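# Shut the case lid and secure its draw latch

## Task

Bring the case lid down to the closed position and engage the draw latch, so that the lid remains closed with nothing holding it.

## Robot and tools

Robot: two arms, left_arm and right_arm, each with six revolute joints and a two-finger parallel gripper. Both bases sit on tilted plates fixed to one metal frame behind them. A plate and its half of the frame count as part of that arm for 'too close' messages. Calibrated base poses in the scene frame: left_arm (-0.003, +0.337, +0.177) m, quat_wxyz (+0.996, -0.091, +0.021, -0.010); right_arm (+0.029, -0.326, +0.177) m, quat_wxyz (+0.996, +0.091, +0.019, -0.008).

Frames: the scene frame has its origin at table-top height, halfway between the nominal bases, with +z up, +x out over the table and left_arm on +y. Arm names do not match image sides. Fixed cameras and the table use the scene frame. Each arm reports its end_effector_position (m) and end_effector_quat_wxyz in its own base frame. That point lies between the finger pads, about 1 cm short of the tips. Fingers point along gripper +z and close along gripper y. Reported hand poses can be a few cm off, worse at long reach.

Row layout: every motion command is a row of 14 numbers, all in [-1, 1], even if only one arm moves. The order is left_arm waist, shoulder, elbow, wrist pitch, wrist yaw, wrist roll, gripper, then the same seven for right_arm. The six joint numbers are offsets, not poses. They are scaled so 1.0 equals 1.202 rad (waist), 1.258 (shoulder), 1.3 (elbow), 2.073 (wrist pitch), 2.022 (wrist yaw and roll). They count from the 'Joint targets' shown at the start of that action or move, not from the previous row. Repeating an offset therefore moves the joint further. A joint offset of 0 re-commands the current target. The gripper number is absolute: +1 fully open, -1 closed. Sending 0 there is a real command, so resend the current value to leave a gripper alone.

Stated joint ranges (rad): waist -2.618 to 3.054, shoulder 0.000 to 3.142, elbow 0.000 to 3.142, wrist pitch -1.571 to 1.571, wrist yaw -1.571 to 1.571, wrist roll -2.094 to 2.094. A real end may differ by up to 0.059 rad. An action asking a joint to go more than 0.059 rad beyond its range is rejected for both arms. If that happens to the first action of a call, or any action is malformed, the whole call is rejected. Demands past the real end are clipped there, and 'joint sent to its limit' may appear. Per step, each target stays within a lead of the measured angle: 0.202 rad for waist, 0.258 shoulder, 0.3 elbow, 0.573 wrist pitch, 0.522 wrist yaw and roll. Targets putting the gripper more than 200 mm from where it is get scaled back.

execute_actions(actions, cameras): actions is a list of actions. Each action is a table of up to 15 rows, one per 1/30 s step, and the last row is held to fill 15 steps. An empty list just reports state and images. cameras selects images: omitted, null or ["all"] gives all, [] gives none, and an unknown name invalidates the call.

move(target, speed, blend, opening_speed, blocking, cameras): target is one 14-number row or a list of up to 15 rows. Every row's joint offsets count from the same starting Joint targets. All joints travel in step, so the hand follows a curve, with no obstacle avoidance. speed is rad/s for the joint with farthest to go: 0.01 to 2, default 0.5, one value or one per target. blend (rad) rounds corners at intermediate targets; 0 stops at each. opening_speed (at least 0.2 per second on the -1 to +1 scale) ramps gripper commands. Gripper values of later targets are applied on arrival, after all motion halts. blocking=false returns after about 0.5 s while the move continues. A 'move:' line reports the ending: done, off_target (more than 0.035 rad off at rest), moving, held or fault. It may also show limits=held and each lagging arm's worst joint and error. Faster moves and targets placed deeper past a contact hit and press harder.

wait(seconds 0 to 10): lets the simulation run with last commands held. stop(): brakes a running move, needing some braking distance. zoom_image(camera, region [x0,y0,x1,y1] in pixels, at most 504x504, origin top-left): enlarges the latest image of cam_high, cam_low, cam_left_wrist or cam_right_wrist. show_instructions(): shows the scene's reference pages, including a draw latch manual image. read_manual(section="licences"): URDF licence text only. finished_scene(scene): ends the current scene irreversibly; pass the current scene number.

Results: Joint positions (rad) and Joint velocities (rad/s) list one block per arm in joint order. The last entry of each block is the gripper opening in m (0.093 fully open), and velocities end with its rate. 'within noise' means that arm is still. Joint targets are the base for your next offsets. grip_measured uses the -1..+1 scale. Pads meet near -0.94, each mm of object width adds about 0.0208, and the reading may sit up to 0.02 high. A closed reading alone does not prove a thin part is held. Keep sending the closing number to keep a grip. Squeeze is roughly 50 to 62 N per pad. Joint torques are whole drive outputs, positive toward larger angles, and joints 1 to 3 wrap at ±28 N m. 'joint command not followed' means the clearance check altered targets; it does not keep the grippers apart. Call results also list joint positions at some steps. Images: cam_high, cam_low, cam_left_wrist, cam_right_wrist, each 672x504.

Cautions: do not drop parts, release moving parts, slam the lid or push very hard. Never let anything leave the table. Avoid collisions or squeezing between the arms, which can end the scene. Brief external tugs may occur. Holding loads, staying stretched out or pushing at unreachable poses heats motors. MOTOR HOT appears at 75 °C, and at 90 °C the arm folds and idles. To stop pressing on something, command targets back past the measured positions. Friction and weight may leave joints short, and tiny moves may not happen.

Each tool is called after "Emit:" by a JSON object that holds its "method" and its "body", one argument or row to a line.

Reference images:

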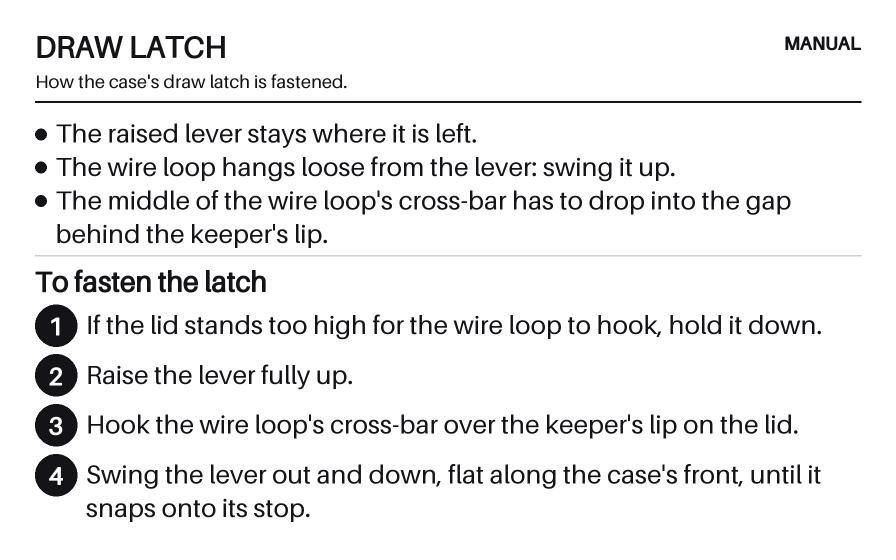

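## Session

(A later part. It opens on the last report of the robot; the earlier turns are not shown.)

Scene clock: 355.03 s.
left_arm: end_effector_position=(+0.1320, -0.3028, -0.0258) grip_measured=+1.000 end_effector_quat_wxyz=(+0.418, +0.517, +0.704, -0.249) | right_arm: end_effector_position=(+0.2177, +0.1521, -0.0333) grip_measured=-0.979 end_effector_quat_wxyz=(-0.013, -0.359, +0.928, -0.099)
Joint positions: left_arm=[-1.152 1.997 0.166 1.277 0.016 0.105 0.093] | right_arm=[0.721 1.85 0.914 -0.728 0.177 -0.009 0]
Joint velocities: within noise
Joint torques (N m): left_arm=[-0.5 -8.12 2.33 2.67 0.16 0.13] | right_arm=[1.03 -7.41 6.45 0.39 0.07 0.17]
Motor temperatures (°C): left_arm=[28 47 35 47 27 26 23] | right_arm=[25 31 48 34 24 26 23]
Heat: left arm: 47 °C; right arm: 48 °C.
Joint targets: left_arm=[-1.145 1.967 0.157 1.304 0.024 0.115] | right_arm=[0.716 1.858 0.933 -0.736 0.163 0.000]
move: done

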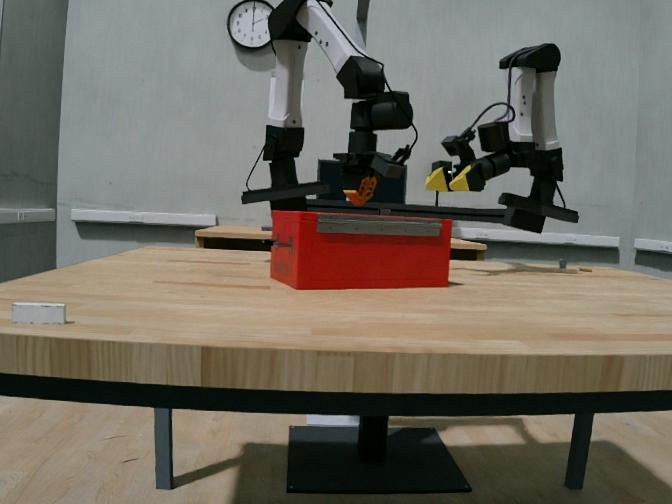

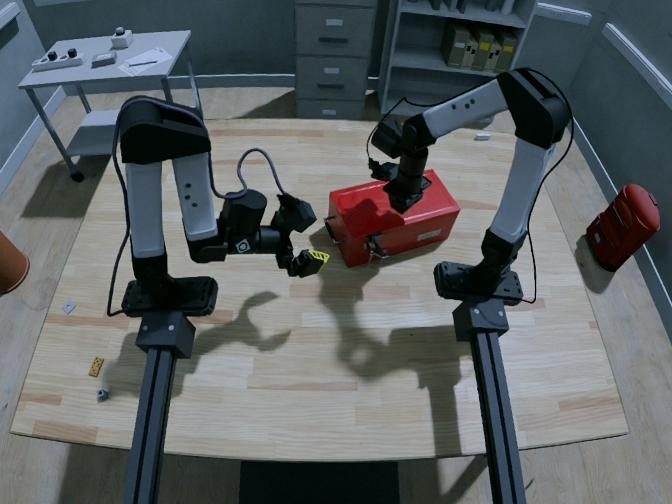

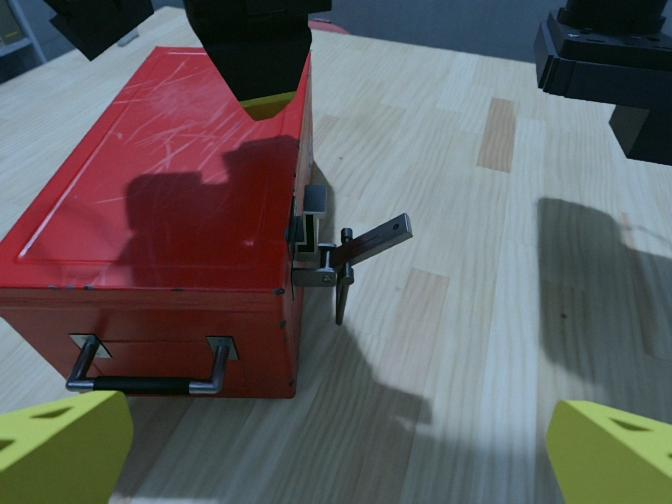

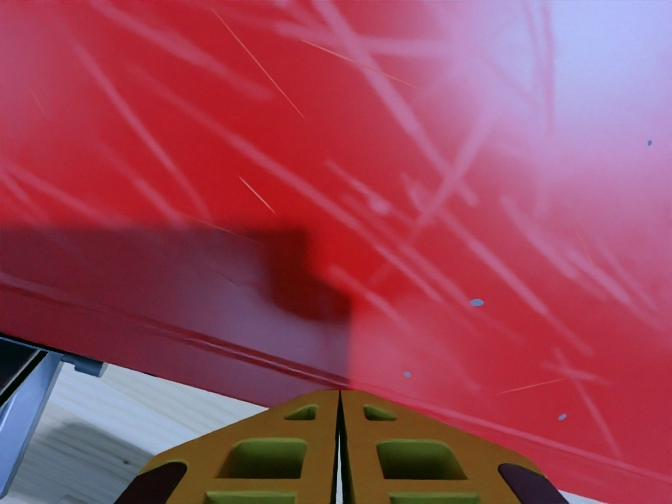

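Emit:
{"method": "move", "body": {
  "target": [
    [0,0,0,0,0,0,1,0.05,-0.2,0,0,0,0,-1],
    [0,0,0,0,0,0,1,0.819,-0.157,-0.333,0.21,0.2656,0.074,-1]
  ],
  "blend": 0.1,
  "speed": 0.9
}}

Scene clock: 419.87 s.
left_arm: end_effector_position=(+0.1320, -0.3028, -0.0257) grip_measured=+1.000 end_effector_quat_wxyz=(+0.418, +0.517, +0.704, -0.249) | right_arm: end_effector_position=(+0.0779, +0.2352, -0.0232) grip_measured=-0.979 end_effector_quat_wxyz=(-0.303, +0.645, -0.684, +0.158)
Joint positions: left_arm=[-1.152 1.997 0.166 1.278 0.016 0.105 0.093] | right_arm=[1.697 1.651 0.513 -0.309 0.687 0.141 0]
Joint velocities: within noise
Joint torques (N m): left_arm=[-0.57 -8.08 2.29 2.68 0.16 0.13] | right_arm=[0.54 -4.41 4.21 1.33 0.77 0.2]
Motor temperatures (°C): left_arm=[27 47 35 50 26 26 23] | right_arm=[24 34 48 31 24 26 23]
Heat: left arm: 50 °C; right arm: 48 °C.
Joint targets: left_arm=[-1.145 1.967 0.157 1.304 0.024 0.115] | right_arm=[1.701 1.660 0.500 -0.301 0.700 0.150]
move: done

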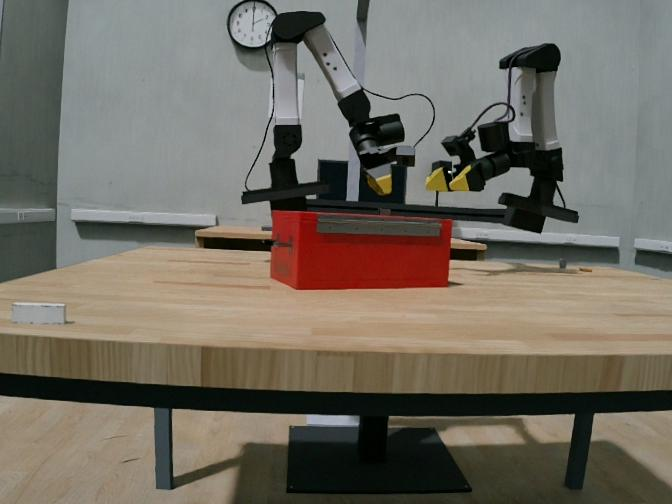

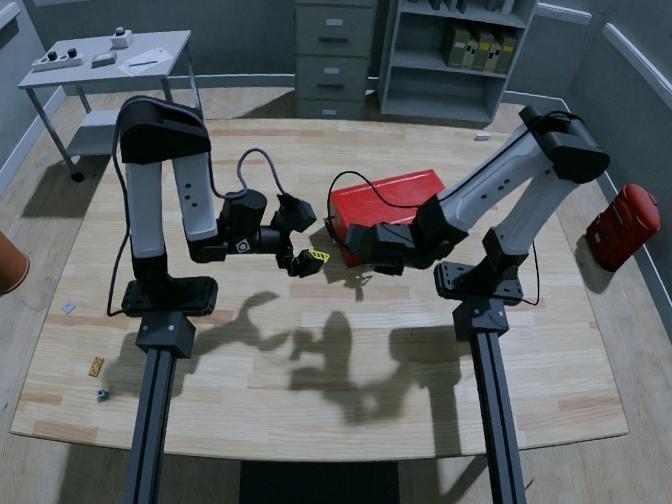

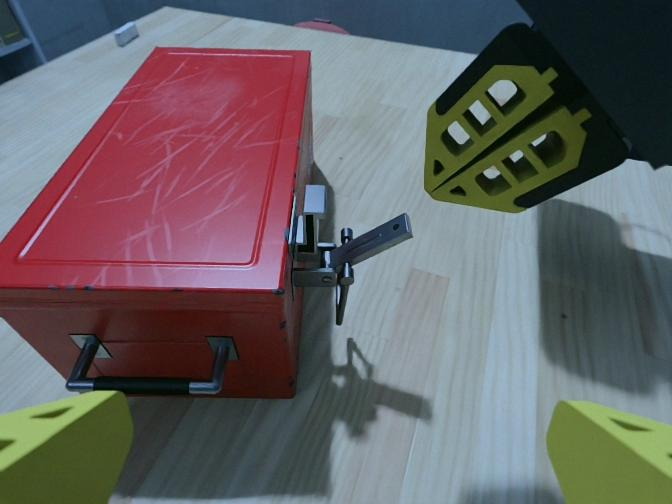

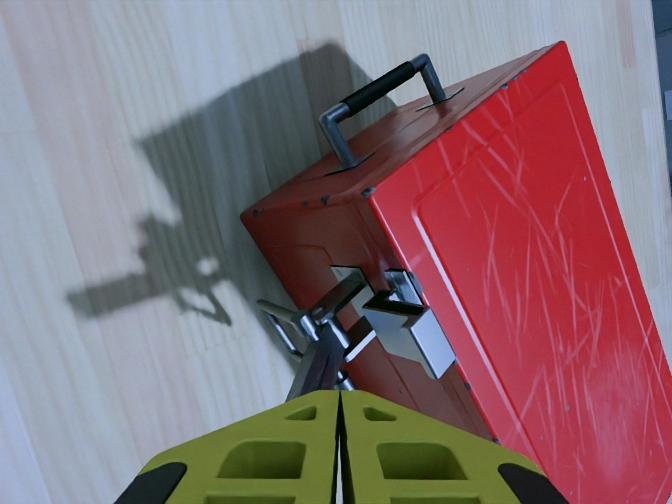

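Emit:
{"method": "move", "body": {
  "target": [
    [0,0,0,0,0,0,1,0.345,0.3686,-0.0064,-0.0297,0.0871,0.0755,-1],
    [0,0,0,0,0,0,1,0.1078,0.4997,-0.0941,0.2791,0.1219,-0.1488,-1]
  ],
  "blend": 0.02,
  "speed": 0.7
}}

Emit:
{"method": "zoom_image", "body": {
  "camera": "cam_left_wrist",
  "region": [270, 160, 470, 340]
}}

Scene clock: 426.97 s.
left_arm: end_effector_position=(+0.1320, -0.3029, -0.0256) grip_measured=+1.000 end_effector_quat_wxyz=(+0.419, +0.516, +0.704, -0.249) | right_arm: end_effector_position=(+0.0885, +0.1889, -0.1117) grip_measured=-0.979 end_effector_quat_wxyz=(-0.316, +0.754, -0.480, +0.318)
Joint positions: left_arm=[-1.152 1.997 0.166 1.278 0.016 0.105 0.093] | right_arm=[1.835 2.278 0.384 0.259 0.928 -0.14 0]
Joint velocities: within noise
Joint torques (N m): left_arm=[-0.53 -8.1 2.29 2.67 0.15 0.12] | right_arm=[-0.27 -5.85 0.7 1 0.98 0.04]
Motor temperatures (°C): left_arm=[27 47 34 50 26 26 23] | right_arm=[24 33 48 31 24 26 23]
Heat: left arm: 50 °C; right arm: 48 °C.
Joint targets: left_arm=[-1.145 1.967 0.157 1.304 0.024 0.115] | right_arm=[1.830 2.289 0.378 0.278 0.946 -0.151]
move: done

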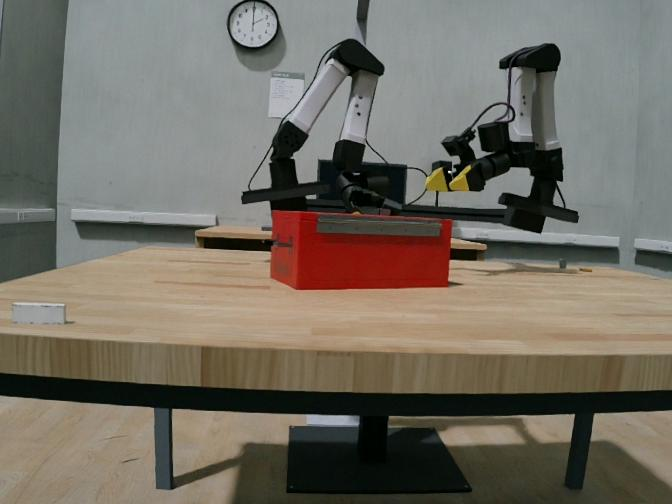

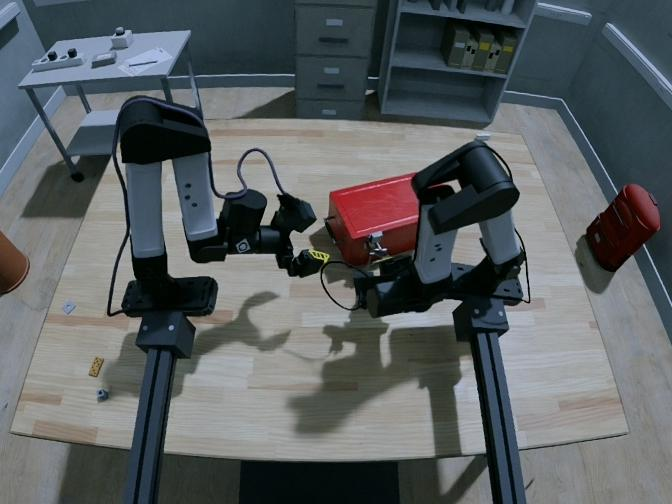

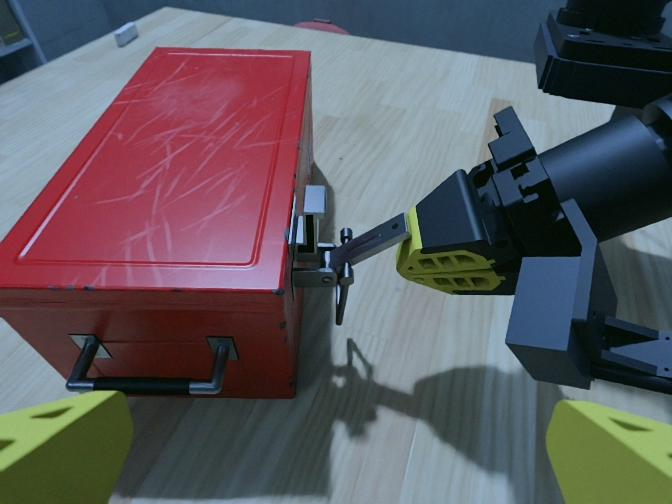

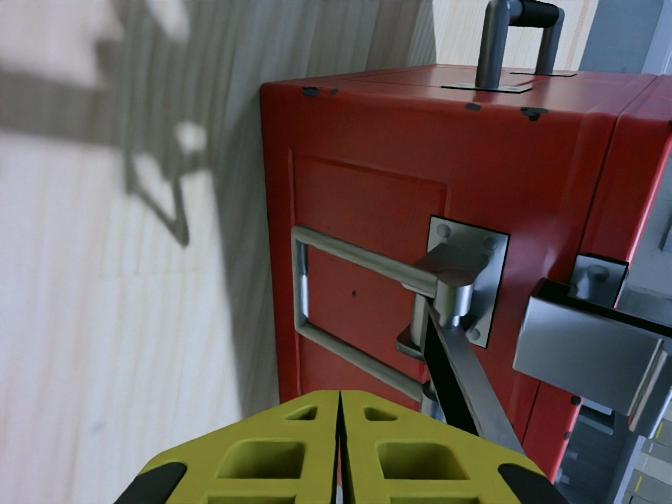

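Scaled by 2.520 from the camera's 672x504 image, which has a finer 960x720 frame.

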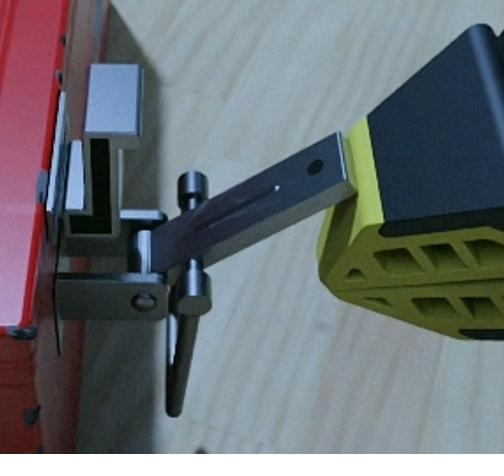

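Emit:
{"method": "move", "body": {
  "target": [
    [0,0,0,0,0,0,1,-0.0522,0.0277,-0.0126,0.067,0.001,-0.0536,-1],
    [0,0,0,0,0,0,1,-0.0657,-0.1282,-0.0257,-0.0085,0.0005,-0.0674,-1],
    [0,0,0,0,0,0,1,-0.176,-0.1948,-0.0462,0.0505,-0.0084,-0.1773,-1]
  ],
  "blend": 0.02,
  "speed": 0.3,
  "cameras": ["cam_left_wrist","cam_right_wrist"]
}}

Emit:
{"method": "zoom_image", "body": {
  "camera": "cam_left_wrist",
  "region": [270, 160, 470, 340]
}}

Scene clock: 439.43 s.
left_arm: end_effector_position=(+0.1320, -0.3029, -0.0256) grip_measured=+1.000 end_effector_quat_wxyz=(+0.419, +0.516, +0.704, -0.249) | right_arm: end_effector_position=(+0.1249, +0.2051, -0.0755) grip_measured=-0.979 end_effector_quat_wxyz=(-0.316, +0.753, -0.472, +0.333)
Joint positions: left_arm=[-1.152 1.997 0.166 1.278 0.016 0.105 0.093] | right_arm=[1.625 2.063 0.326 0.367 0.938 -0.499 0]
Joint velocities: within noise
Joint torques (N m): left_arm=[-0.53 -8.13 2.29 2.65 0.16 0.13] | right_arm=[-0.13 -8.39 1.81 1.52 0.62 0.01]
Motor temperatures (°C): left_arm=[27 47 34 51 26 26 23] | right_arm=[24 33 46 31 24 26 23]
Heat: left arm: 51 °C; right arm: 46 °C.
Joint targets: left_arm=[-1.145 1.967 0.157 1.304 0.024 0.115] | right_arm=[1.619 2.044 0.317 0.383 0.929 -0.509]
move: done
Images, in order (width x height): cam_left_wrist 672x504, cam_right_wrist 672x504.

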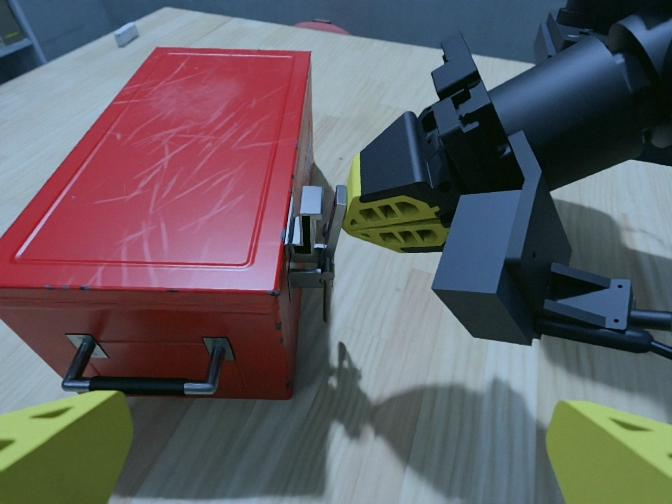

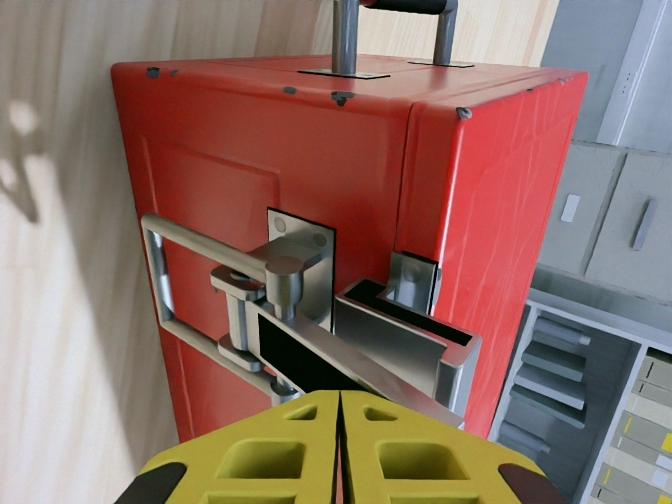

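Scaled by 2.520 from the camera's 672x504 image, which has a finer 960x720 frame.

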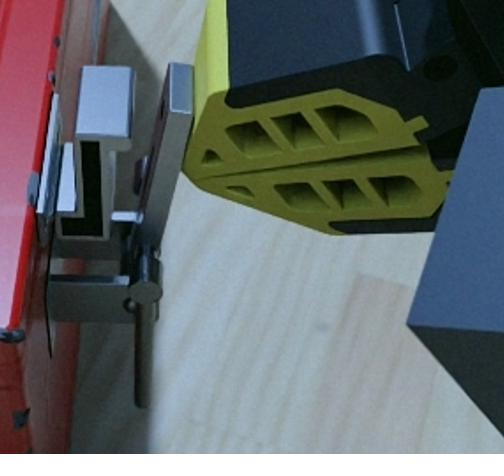

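Emit:
{"method": "move", "body": {
  "target": [
    [0,0,0,0,0,0,1,0.413,0.0634,0.1344,-0.3596,-0.0262,0.4014,-0.6],
    [0,0,0,0,0,0,1,0.1942,0.4568,0.0932,0.0863,0.0932,0.1763,-0.6]
  ],
  "blend": 0.05,
  "speed": 0.7
}}

Emit:
{"method": "zoom_image", "body": {
  "camera": "cam_left_wrist",
  "region": [270, 160, 470, 340]
}}

Scene clock: 489.60 s.
left_arm: end_effector_position=(+0.1320, -0.3029, -0.0255) grip_measured=+1.000 end_effector_quat_wxyz=(+0.419, +0.516, +0.704, -0.250) | right_arm: end_effector_position=(+0.1008, +0.1915, -0.1380) grip_measured=-0.602 end_effector_quat_wxyz=(-0.387, +0.721, -0.452, +0.356)
Joint positions: left_arm=[-1.152 1.997 0.166 1.279 0.016 0.105 0.093] | right_arm=[1.856 2.605 0.446 0.552 1.107 -0.144 0.016]
Joint velocities: within noise
Joint torques (N m): left_arm=[-0.53 -8.1 2.26 2.68 0.16 0.13] | right_arm=[-0.2 -6.6 -0.85 0.95 0.99 0.09]
Motor temperatures (°C): left_arm=[27 47 34 52 26 26 23] | right_arm=[24 35 43 31 24 26 23]
Heat: left arm: 52 °C; right arm: 43 °C.
Joint targets: left_arm=[-1.145 1.967 0.157 1.304 0.024 0.115] | right_arm=[1.852 2.618 0.439 0.561 1.118 -0.153]
move: done

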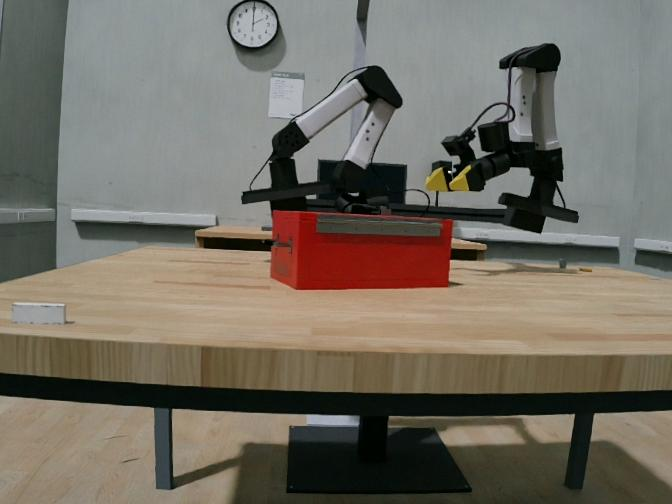

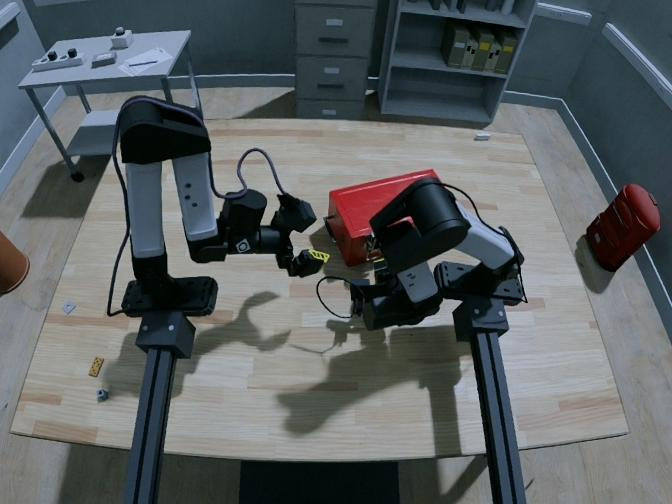

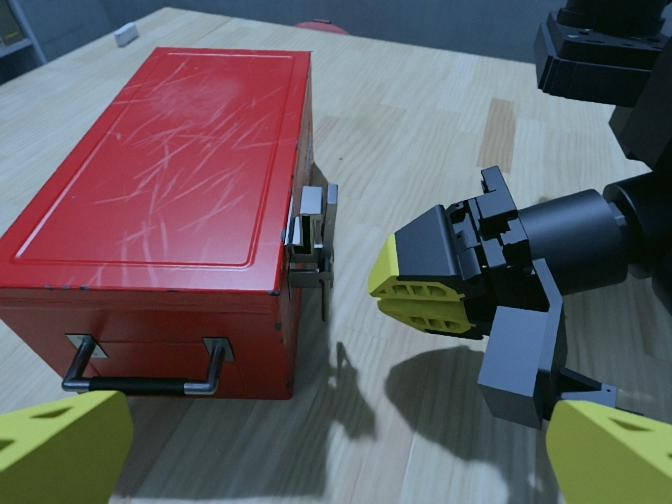

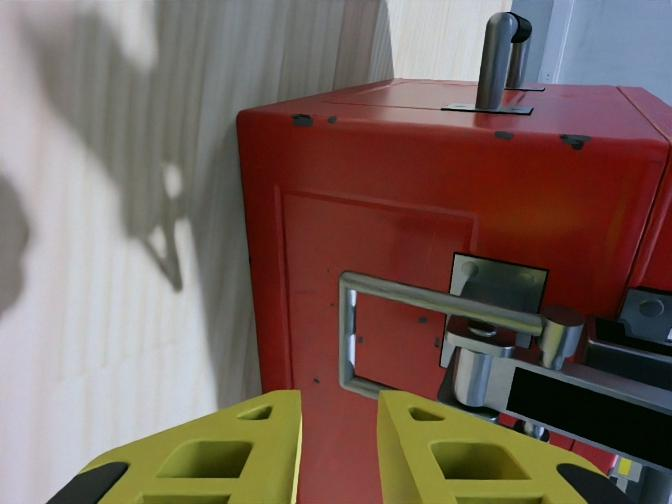

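Scaled by 2.520 from the camera's 672x504 image, which has a finer 960x720 frame.

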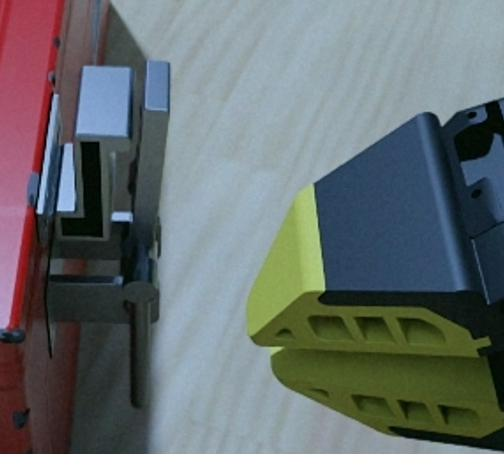

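Emit:
{"method": "move", "body": {
  "target": [0,0,0,0,0,0,1,-0.1244,0.1119,-0.0282,0.222,-0.0017,-0.1664,-0.6],
  "speed": 0.4,
  "cameras": ["cam_left_wrist","cam_right_wrist"]
}}

Emit:
{"method": "zoom_image", "body": {
  "camera": "cam_left_wrist",
  "region": [270, 160, 470, 340]
}}

Scene clock: 505.17 s.
left_arm: end_effector_position=(+0.1320, -0.3029, -0.0255) grip_measured=+1.000 end_effector_quat_wxyz=(+0.419, +0.516, +0.704, -0.250) | right_arm: end_effector_position=(+0.1150, +0.1890, -0.1461) grip_measured=-0.602 end_effector_quat_wxyz=(-0.380, +0.721, -0.451, +0.364)
Joint positions: left_arm=[-1.152 1.997 0.166 1.279 0.016 0.105 0.093] | right_arm=[1.773 2.683 0.428 0.776 1.107 -0.307 0.016]
Joint velocities: within noise
Joint torques (N m): left_arm=[-0.51 -8.09 2.29 2.67 0.16 0.13] | right_arm=[0.29 -8.05 -0.62 1.08 0.82 0.14]
Motor temperatures (°C): left_arm=[27 47 34 53 26 26 23] | right_arm=[24 34 43 30 24 26 23]
Heat: left arm: 53 °C; right arm: 43 °C.
Joint targets: left_arm=[-1.145 1.967 0.157 1.304 0.024 0.115] | right_arm=[1.775 2.683 0.428 0.775 1.107 -0.306]
move: held (right_arm; a check stopped the path); limits=held; right_arm: the wrist pitch is farthest, 0.245 rad from its target
joint command not followed: on one or more control steps a check withheld the commanded joint targets of the right arm, and it was not sent them on those steps.
cause: the commanded joint targets, or the way to them, would bring two parts of the arm too close to each other (its forearm (the part past the elbow) and its base or mounting, with the joints along the arm from the waist to the elbow between them).
Images, in order (width x height): cam_left_wrist 672x504, cam_right_wrist 672x504.

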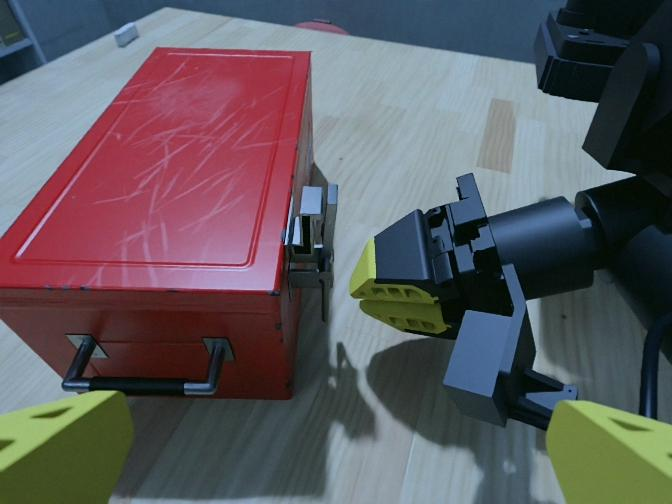

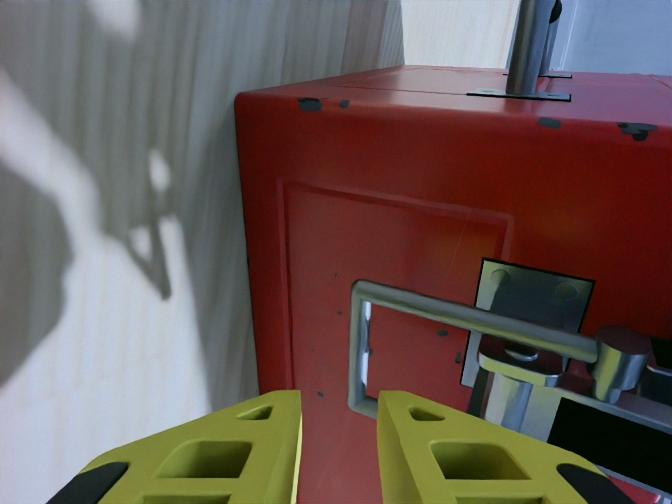

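Scaled by 2.520 from the camera's 672x504 image, which has a finer 960x720 frame.

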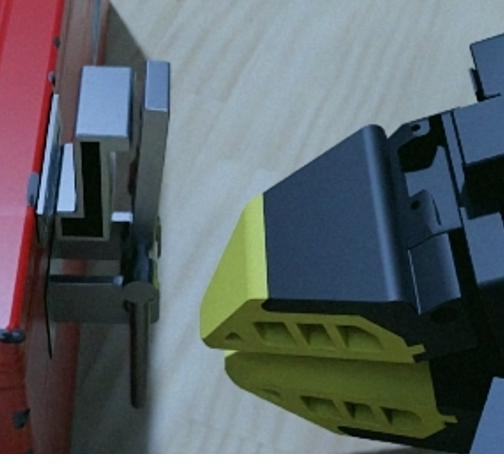

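Emit:
{"method": "move", "body": {
  "target": [0,0,0,0,0,0,1,-0.1165,-0.2957,-0.0654,-0.1302,-0.136,-0.0554,-0.732],
  "speed": 0.4,
  "cameras": ["cam_left_wrist","cam_right_wrist"]
}}

Emit:
{"method": "zoom_image", "body": {
  "camera": "cam_left_wrist",
  "region": [270, 160, 470, 340]
}}

Scene clock: 539.20 s.
left_arm: end_effector_position=(+0.1320, -0.3029, -0.0255) grip_measured=+1.000 end_effector_quat_wxyz=(+0.419, +0.516, +0.704, -0.250) | right_arm: end_effector_position=(+0.1135, +0.1888, -0.1277) grip_measured=-0.730 end_effector_quat_wxyz=(-0.279, +0.766, -0.492, +0.306)
Joint positions: left_arm=[-1.152 1.997 0.166 1.279 0.016 0.105 0.093] | right_arm=[1.64 2.329 0.352 0.518 0.849 -0.409 0.01]
Joint velocities: within noise
Joint torques (N m): left_arm=[-0.53 -8.16 2.29 2.66 0.16 0.12] | right_arm=[-0.09 -9.05 0.28 1.07 0.53 0.1]
Motor temperatures (°C): left_arm=[27 47 33 54 26 26 23] | right_arm=[24 34 41 30 24 26 23]
Heat: left arm: 54 °C; right arm: 41 °C.
Joint targets: left_arm=[-1.145 1.967 0.157 1.304 0.024 0.115] | right_arm=[1.635 2.311 0.343 0.505 0.832 -0.419]
move: done
Images, in order (width x height): cam_left_wrist 672x504, cam_right_wrist 672x504.

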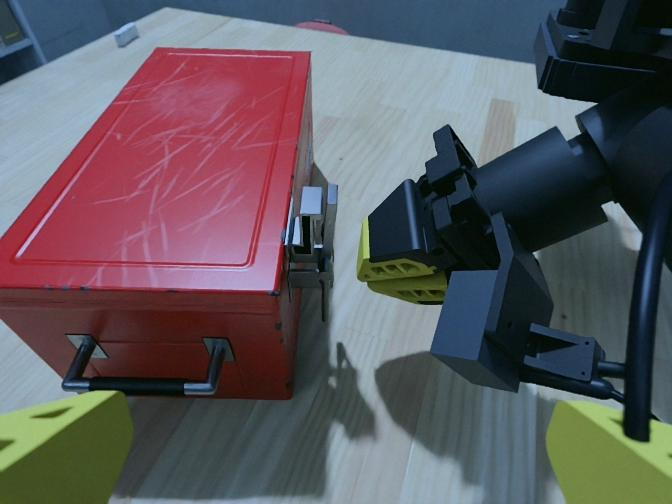

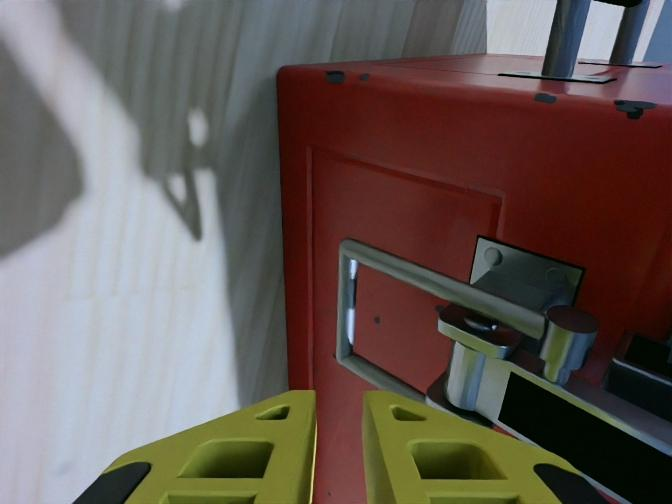

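Scaled by 2.520 from the camera's 672x504 image, which has a finer 960x720 frame.

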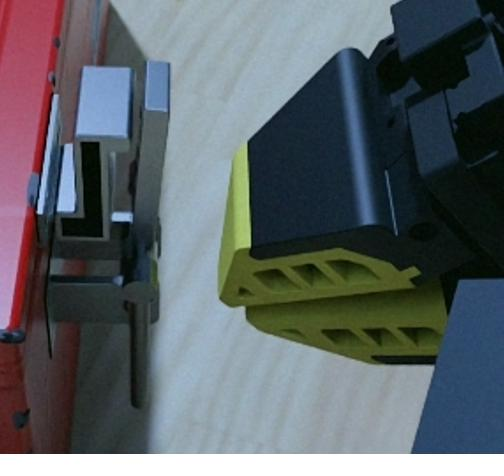

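Emit:
{"method": "move", "body": {
  "target": [0,0,0,0,0,0,1,-0.0894,0.1026,0.0084,0.1093,-0.0213,-0.0772,-0.732],
  "speed": 0.4,
  "cameras": ["cam_left_wrist","cam_right_wrist"]
}}

Emit:
{"method": "zoom_image", "body": {
  "camera": "cam_left_wrist",
  "region": [270, 160, 470, 340]
}}

Scene clock: 549.97 s.
left_arm: end_effector_position=(+0.1320, -0.3030, -0.0255) grip_measured=+1.000 end_effector_quat_wxyz=(+0.419, +0.516, +0.704, -0.250) | right_arm: end_effector_position=(+0.1287, +0.1901, -0.1433) grip_measured=-0.730 end_effector_quat_wxyz=(-0.270, +0.772, -0.493, +0.298)
Joint positions: left_arm=[-1.152 1.997 0.166 1.279 0.016 0.105 0.093] | right_arm=[1.533 2.427 0.352 0.723 0.805 -0.565 0.01]
Joint velocities: within noise
Joint torques (N m): left_arm=[-0.54 -8.09 2.3 2.65 0.17 0.14] | right_arm=[0.06 -6.28 0.66 1.47 0.47 0.11]
Motor temperatures (°C): left_arm=[27 47 33 54 26 26 23] | right_arm=[24 34 41 29 24 26 23]
Heat: left arm: 54 °C; right arm: 41 °C.
Joint targets: left_arm=[-1.145 1.967 0.157 1.304 0.024 0.115] | right_arm=[1.527 2.440 0.354 0.731 0.789 -0.574]
move: done
Images, in order (width x height): cam_left_wrist 672x504, cam_right_wrist 672x504.

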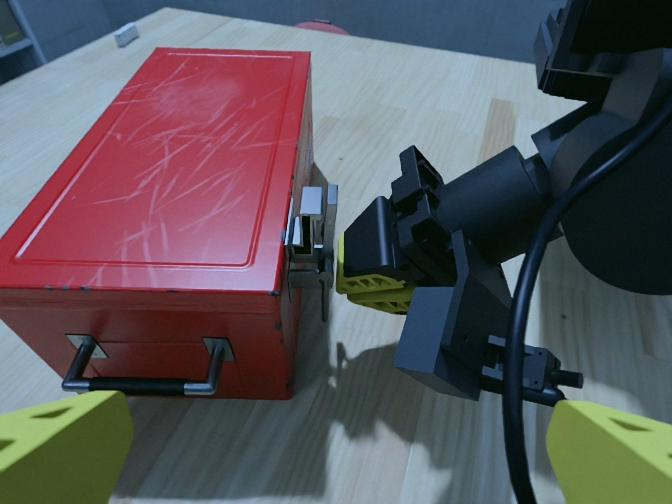

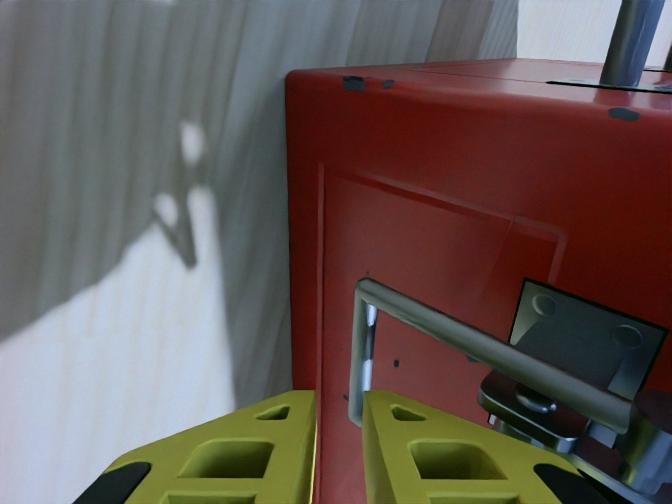

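Scaled by 2.520 from the camera's 672x504 image, which has a finer 960x720 frame.

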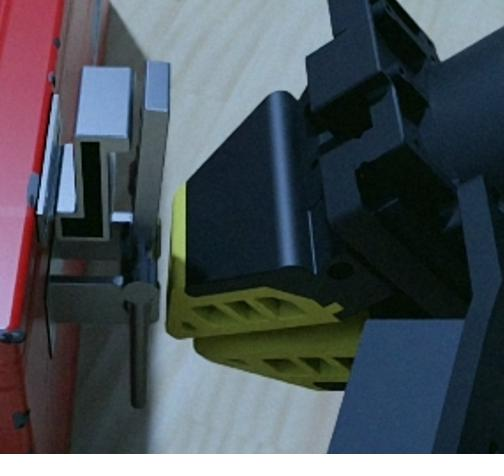

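Emit:
{"method": "move", "body": {
  "target": [0,0,0,0,0,0,1,-0.0768,0.0664,0.0246,0.0731,-0.0128,-0.0622,-0.732],
  "speed": 0.25,
  "cameras": ["cam_left_wrist","cam_right_wrist"]
}}

Emit:
{"method": "zoom_image", "body": {
  "camera": "cam_left_wrist",
  "region": [270, 160, 470, 340]
}}

Scene clock: 562.67 s.
left_arm: end_effector_position=(+0.1320, -0.3030, -0.0255) grip_measured=+1.000 end_effector_quat_wxyz=(+0.419, +0.516, +0.704, -0.250) | right_arm: end_effector_position=(+0.1416, +0.1895, -0.1553) grip_measured=-0.730 end_effector_quat_wxyz=(-0.261, +0.778, -0.487, +0.299)
Joint positions: left_arm=[-1.152 1.997 0.166 1.279 0.016 0.105 0.093] | right_arm=[1.451 2.509 0.366 0.856 0.776 -0.688 0.01]
Joint velocities: within noise
Joint torques (N m): left_arm=[-0.5 -8.09 2.32 2.66 0.16 0.12] | right_arm=[-0.62 -6.38 1.72 1.85 0.47 0.02]
Motor temperatures (°C): left_arm=[27 47 33 54 26 26 23] | right_arm=[24 34 41 30 24 26 23]
Heat: left arm: 54 °C; right arm: 41 °C.
Joint targets: left_arm=[-1.145 1.967 0.157 1.304 0.024 0.115] | right_arm=[1.435 2.523 0.386 0.883 0.763 -0.700]
move: done
Images, in order (width x height): cam_left_wrist 672x504, cam_right_wrist 672x504.

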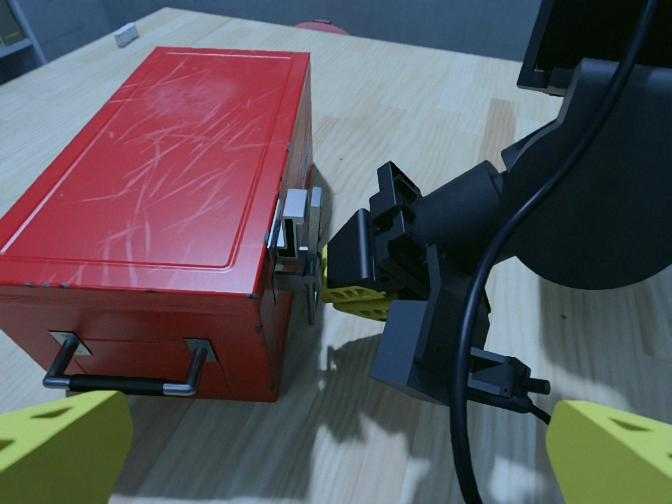

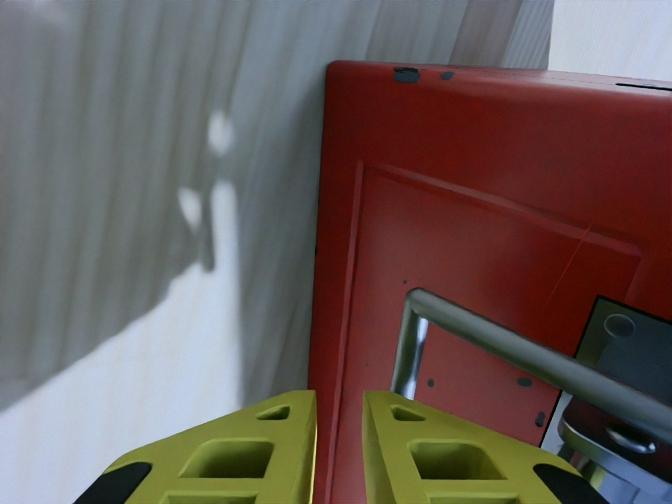

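Scaled by 2.520 from the camera's 672x504 image, which has a finer 960x720 frame.

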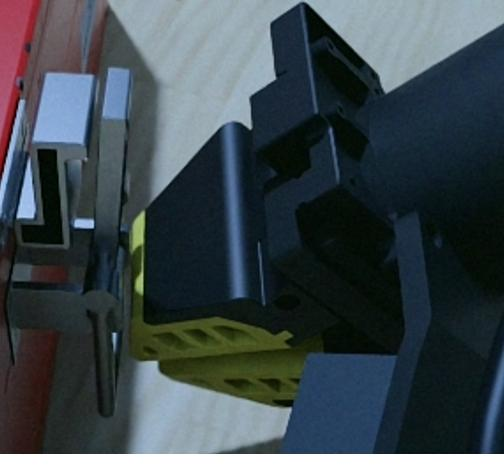

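Emit:
{"method": "move", "body": {
  "target": [
    [0,0,0,0,0,0,1,0.0768,-0.0664,-0.0246,-0.0731,0.0128,0.0622,-1],
    [0,0,0,0,0,0,1,0.1664,-0.169,-0.033,-0.1824,0.0341,0.1394,-1]
  ],
  "blend": 0.02,
  "speed": 0.5
}}

Emit:
{"method": "zoom_image", "body": {
  "camera": "cam_left_wrist",
  "region": [220, 160, 420, 340]
}}

Scene clock: 573.43 s.
left_arm: end_effector_position=(+0.1320, -0.3030, -0.0255) grip_measured=+1.000 end_effector_quat_wxyz=(+0.419, +0.516, +0.704, -0.250) | right_arm: end_effector_position=(+0.1121, +0.1877, -0.1314) grip_measured=-0.979 end_effector_quat_wxyz=(-0.267, +0.773, -0.491, +0.300)
Joint positions: left_arm=[-1.152 1.997 0.166 1.279 0.016 0.105 0.093] | right_arm=[1.631 2.33 0.352 0.518 0.82 -0.428 0]
Joint velocities: within noise
Joint torques (N m): left_arm=[-0.49 -8.12 2.29 2.65 0.15 0.13] | right_arm=[0.69 -9.11 0.28 1.05 0.82 0.19]
Motor temperatures (°C): left_arm=[27 47 33 54 26 26 23] | right_arm=[24 34 41 30 24 26 23]
Heat: left arm: 54 °C; right arm: 41 °C.
Joint targets: left_arm=[-1.145 1.967 0.157 1.304 0.024 0.115] | right_arm=[1.635 2.311 0.343 0.505 0.832 -0.418]
move: done

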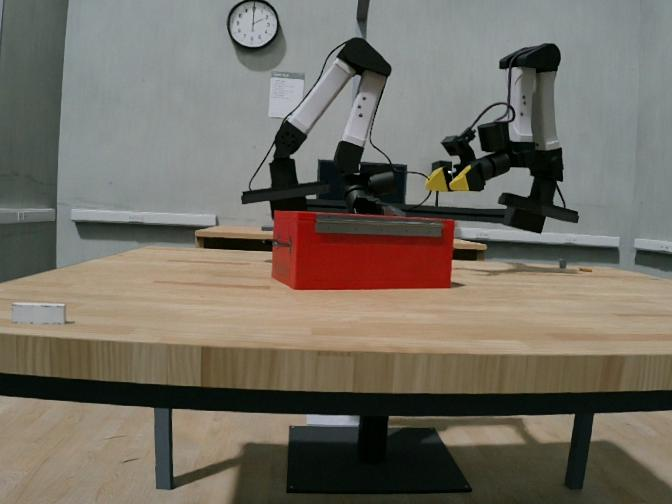

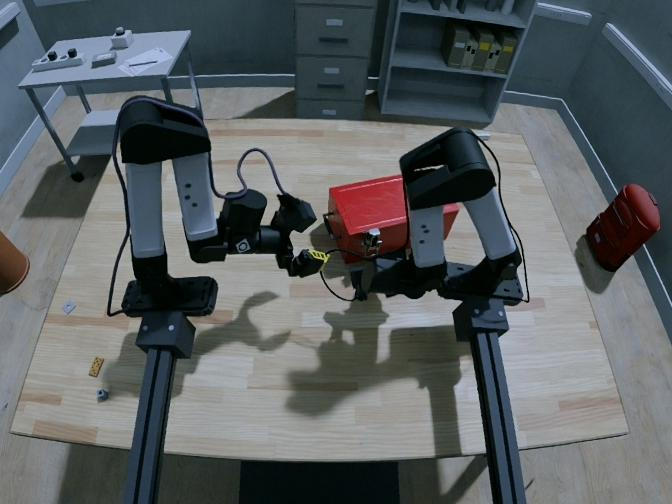

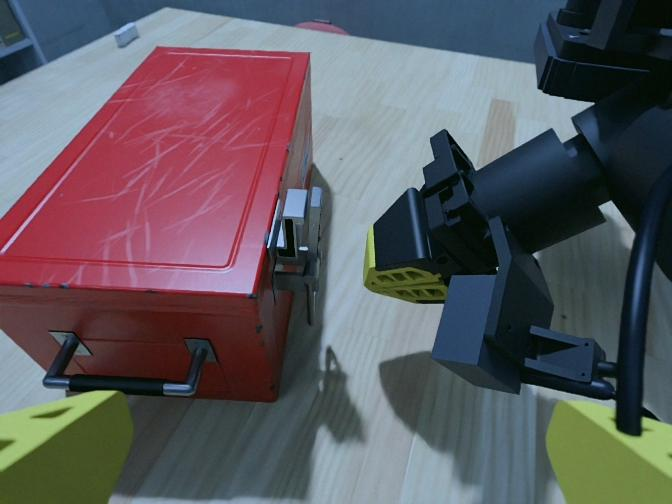

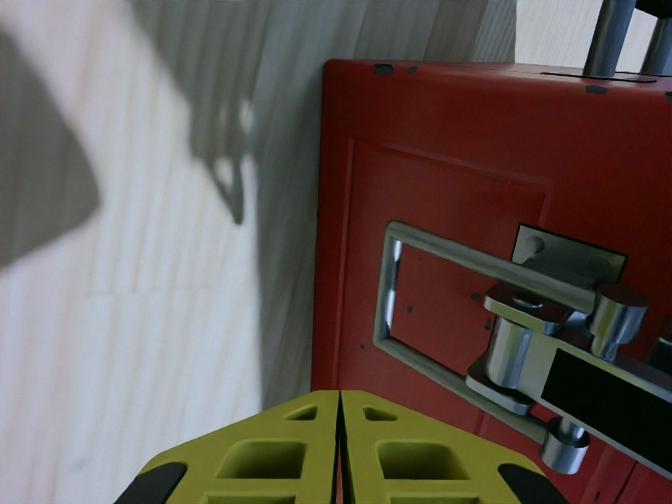

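Scaled by 2.520 from the camera's 672x504 image, which has a finer 960x720 frame.

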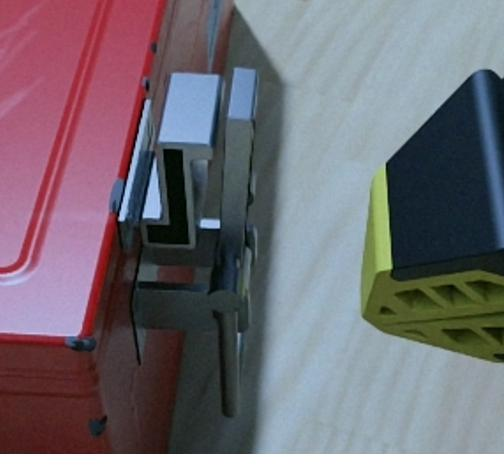

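Emit:
{"method": "move", "body": {
  "target": [
    [0,0,0,0,0,0,1,-0.029,-0.565,0.198,-0.533,-0.164,0.207,-1],
    [0,0,0,0,0,0,1,-0.7446,-0.598,0.2515,-0.618,-0.332,0.9486,-1]
  ],
  "blend": 0.1,
  "speed": 0.8,
  "cameras": ["cam_left_wrist","cam_low"]
}}

Scene clock: 608.23 s.
left_arm: end_effector_position=(+0.1320, -0.3030, -0.0255) grip_measured=+1.000 end_effector_quat_wxyz=(+0.419, +0.516, +0.704, -0.250) | right_arm: end_effector_position=(+0.1567, +0.1050, -0.0208) grip_measured=-0.980 end_effector_quat_wxyz=(+0.052, +0.356, +0.928, -0.093)
Joint positions: left_arm=[-1.152 1.997 0.166 1.279 0.016 0.105 0.093] | right_arm=[0.746 1.574 0.646 -0.765 0.175 1.49 0]
Joint velocities: within noise
Joint torques (N m): left_arm=[-0.51 -8.09 2.3 2.66 0.16 0.14] | right_arm=[0.53 -6.82 6.8 0.21 0.11 0.15]
Motor temperatures (°C): left_arm=[27 47 33 55 26 26 23] | right_arm=[24 34 40 29 24 26 23]
Heat: left arm: 55 °C; right arm: 40 °C.
Joint targets: left_arm=[-1.145 1.967 0.157 1.304 0.024 0.115] | right_arm=[0.740 1.558 0.670 -0.776 0.161 1.499]
move: done
Images, in order (width x height): cam_low 672x504, cam_left_wrist 672x504.

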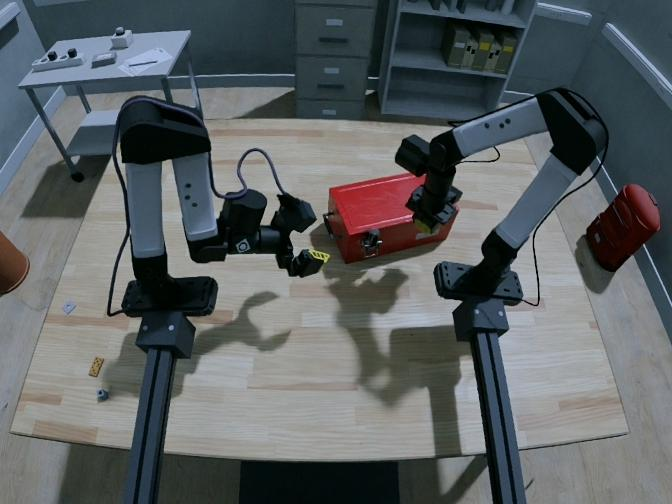

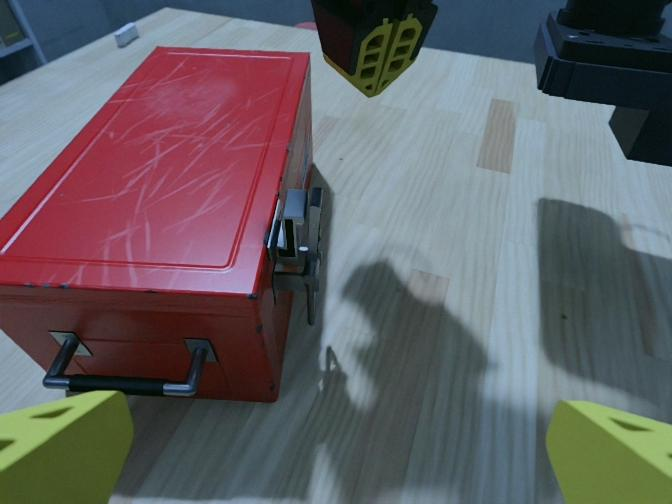

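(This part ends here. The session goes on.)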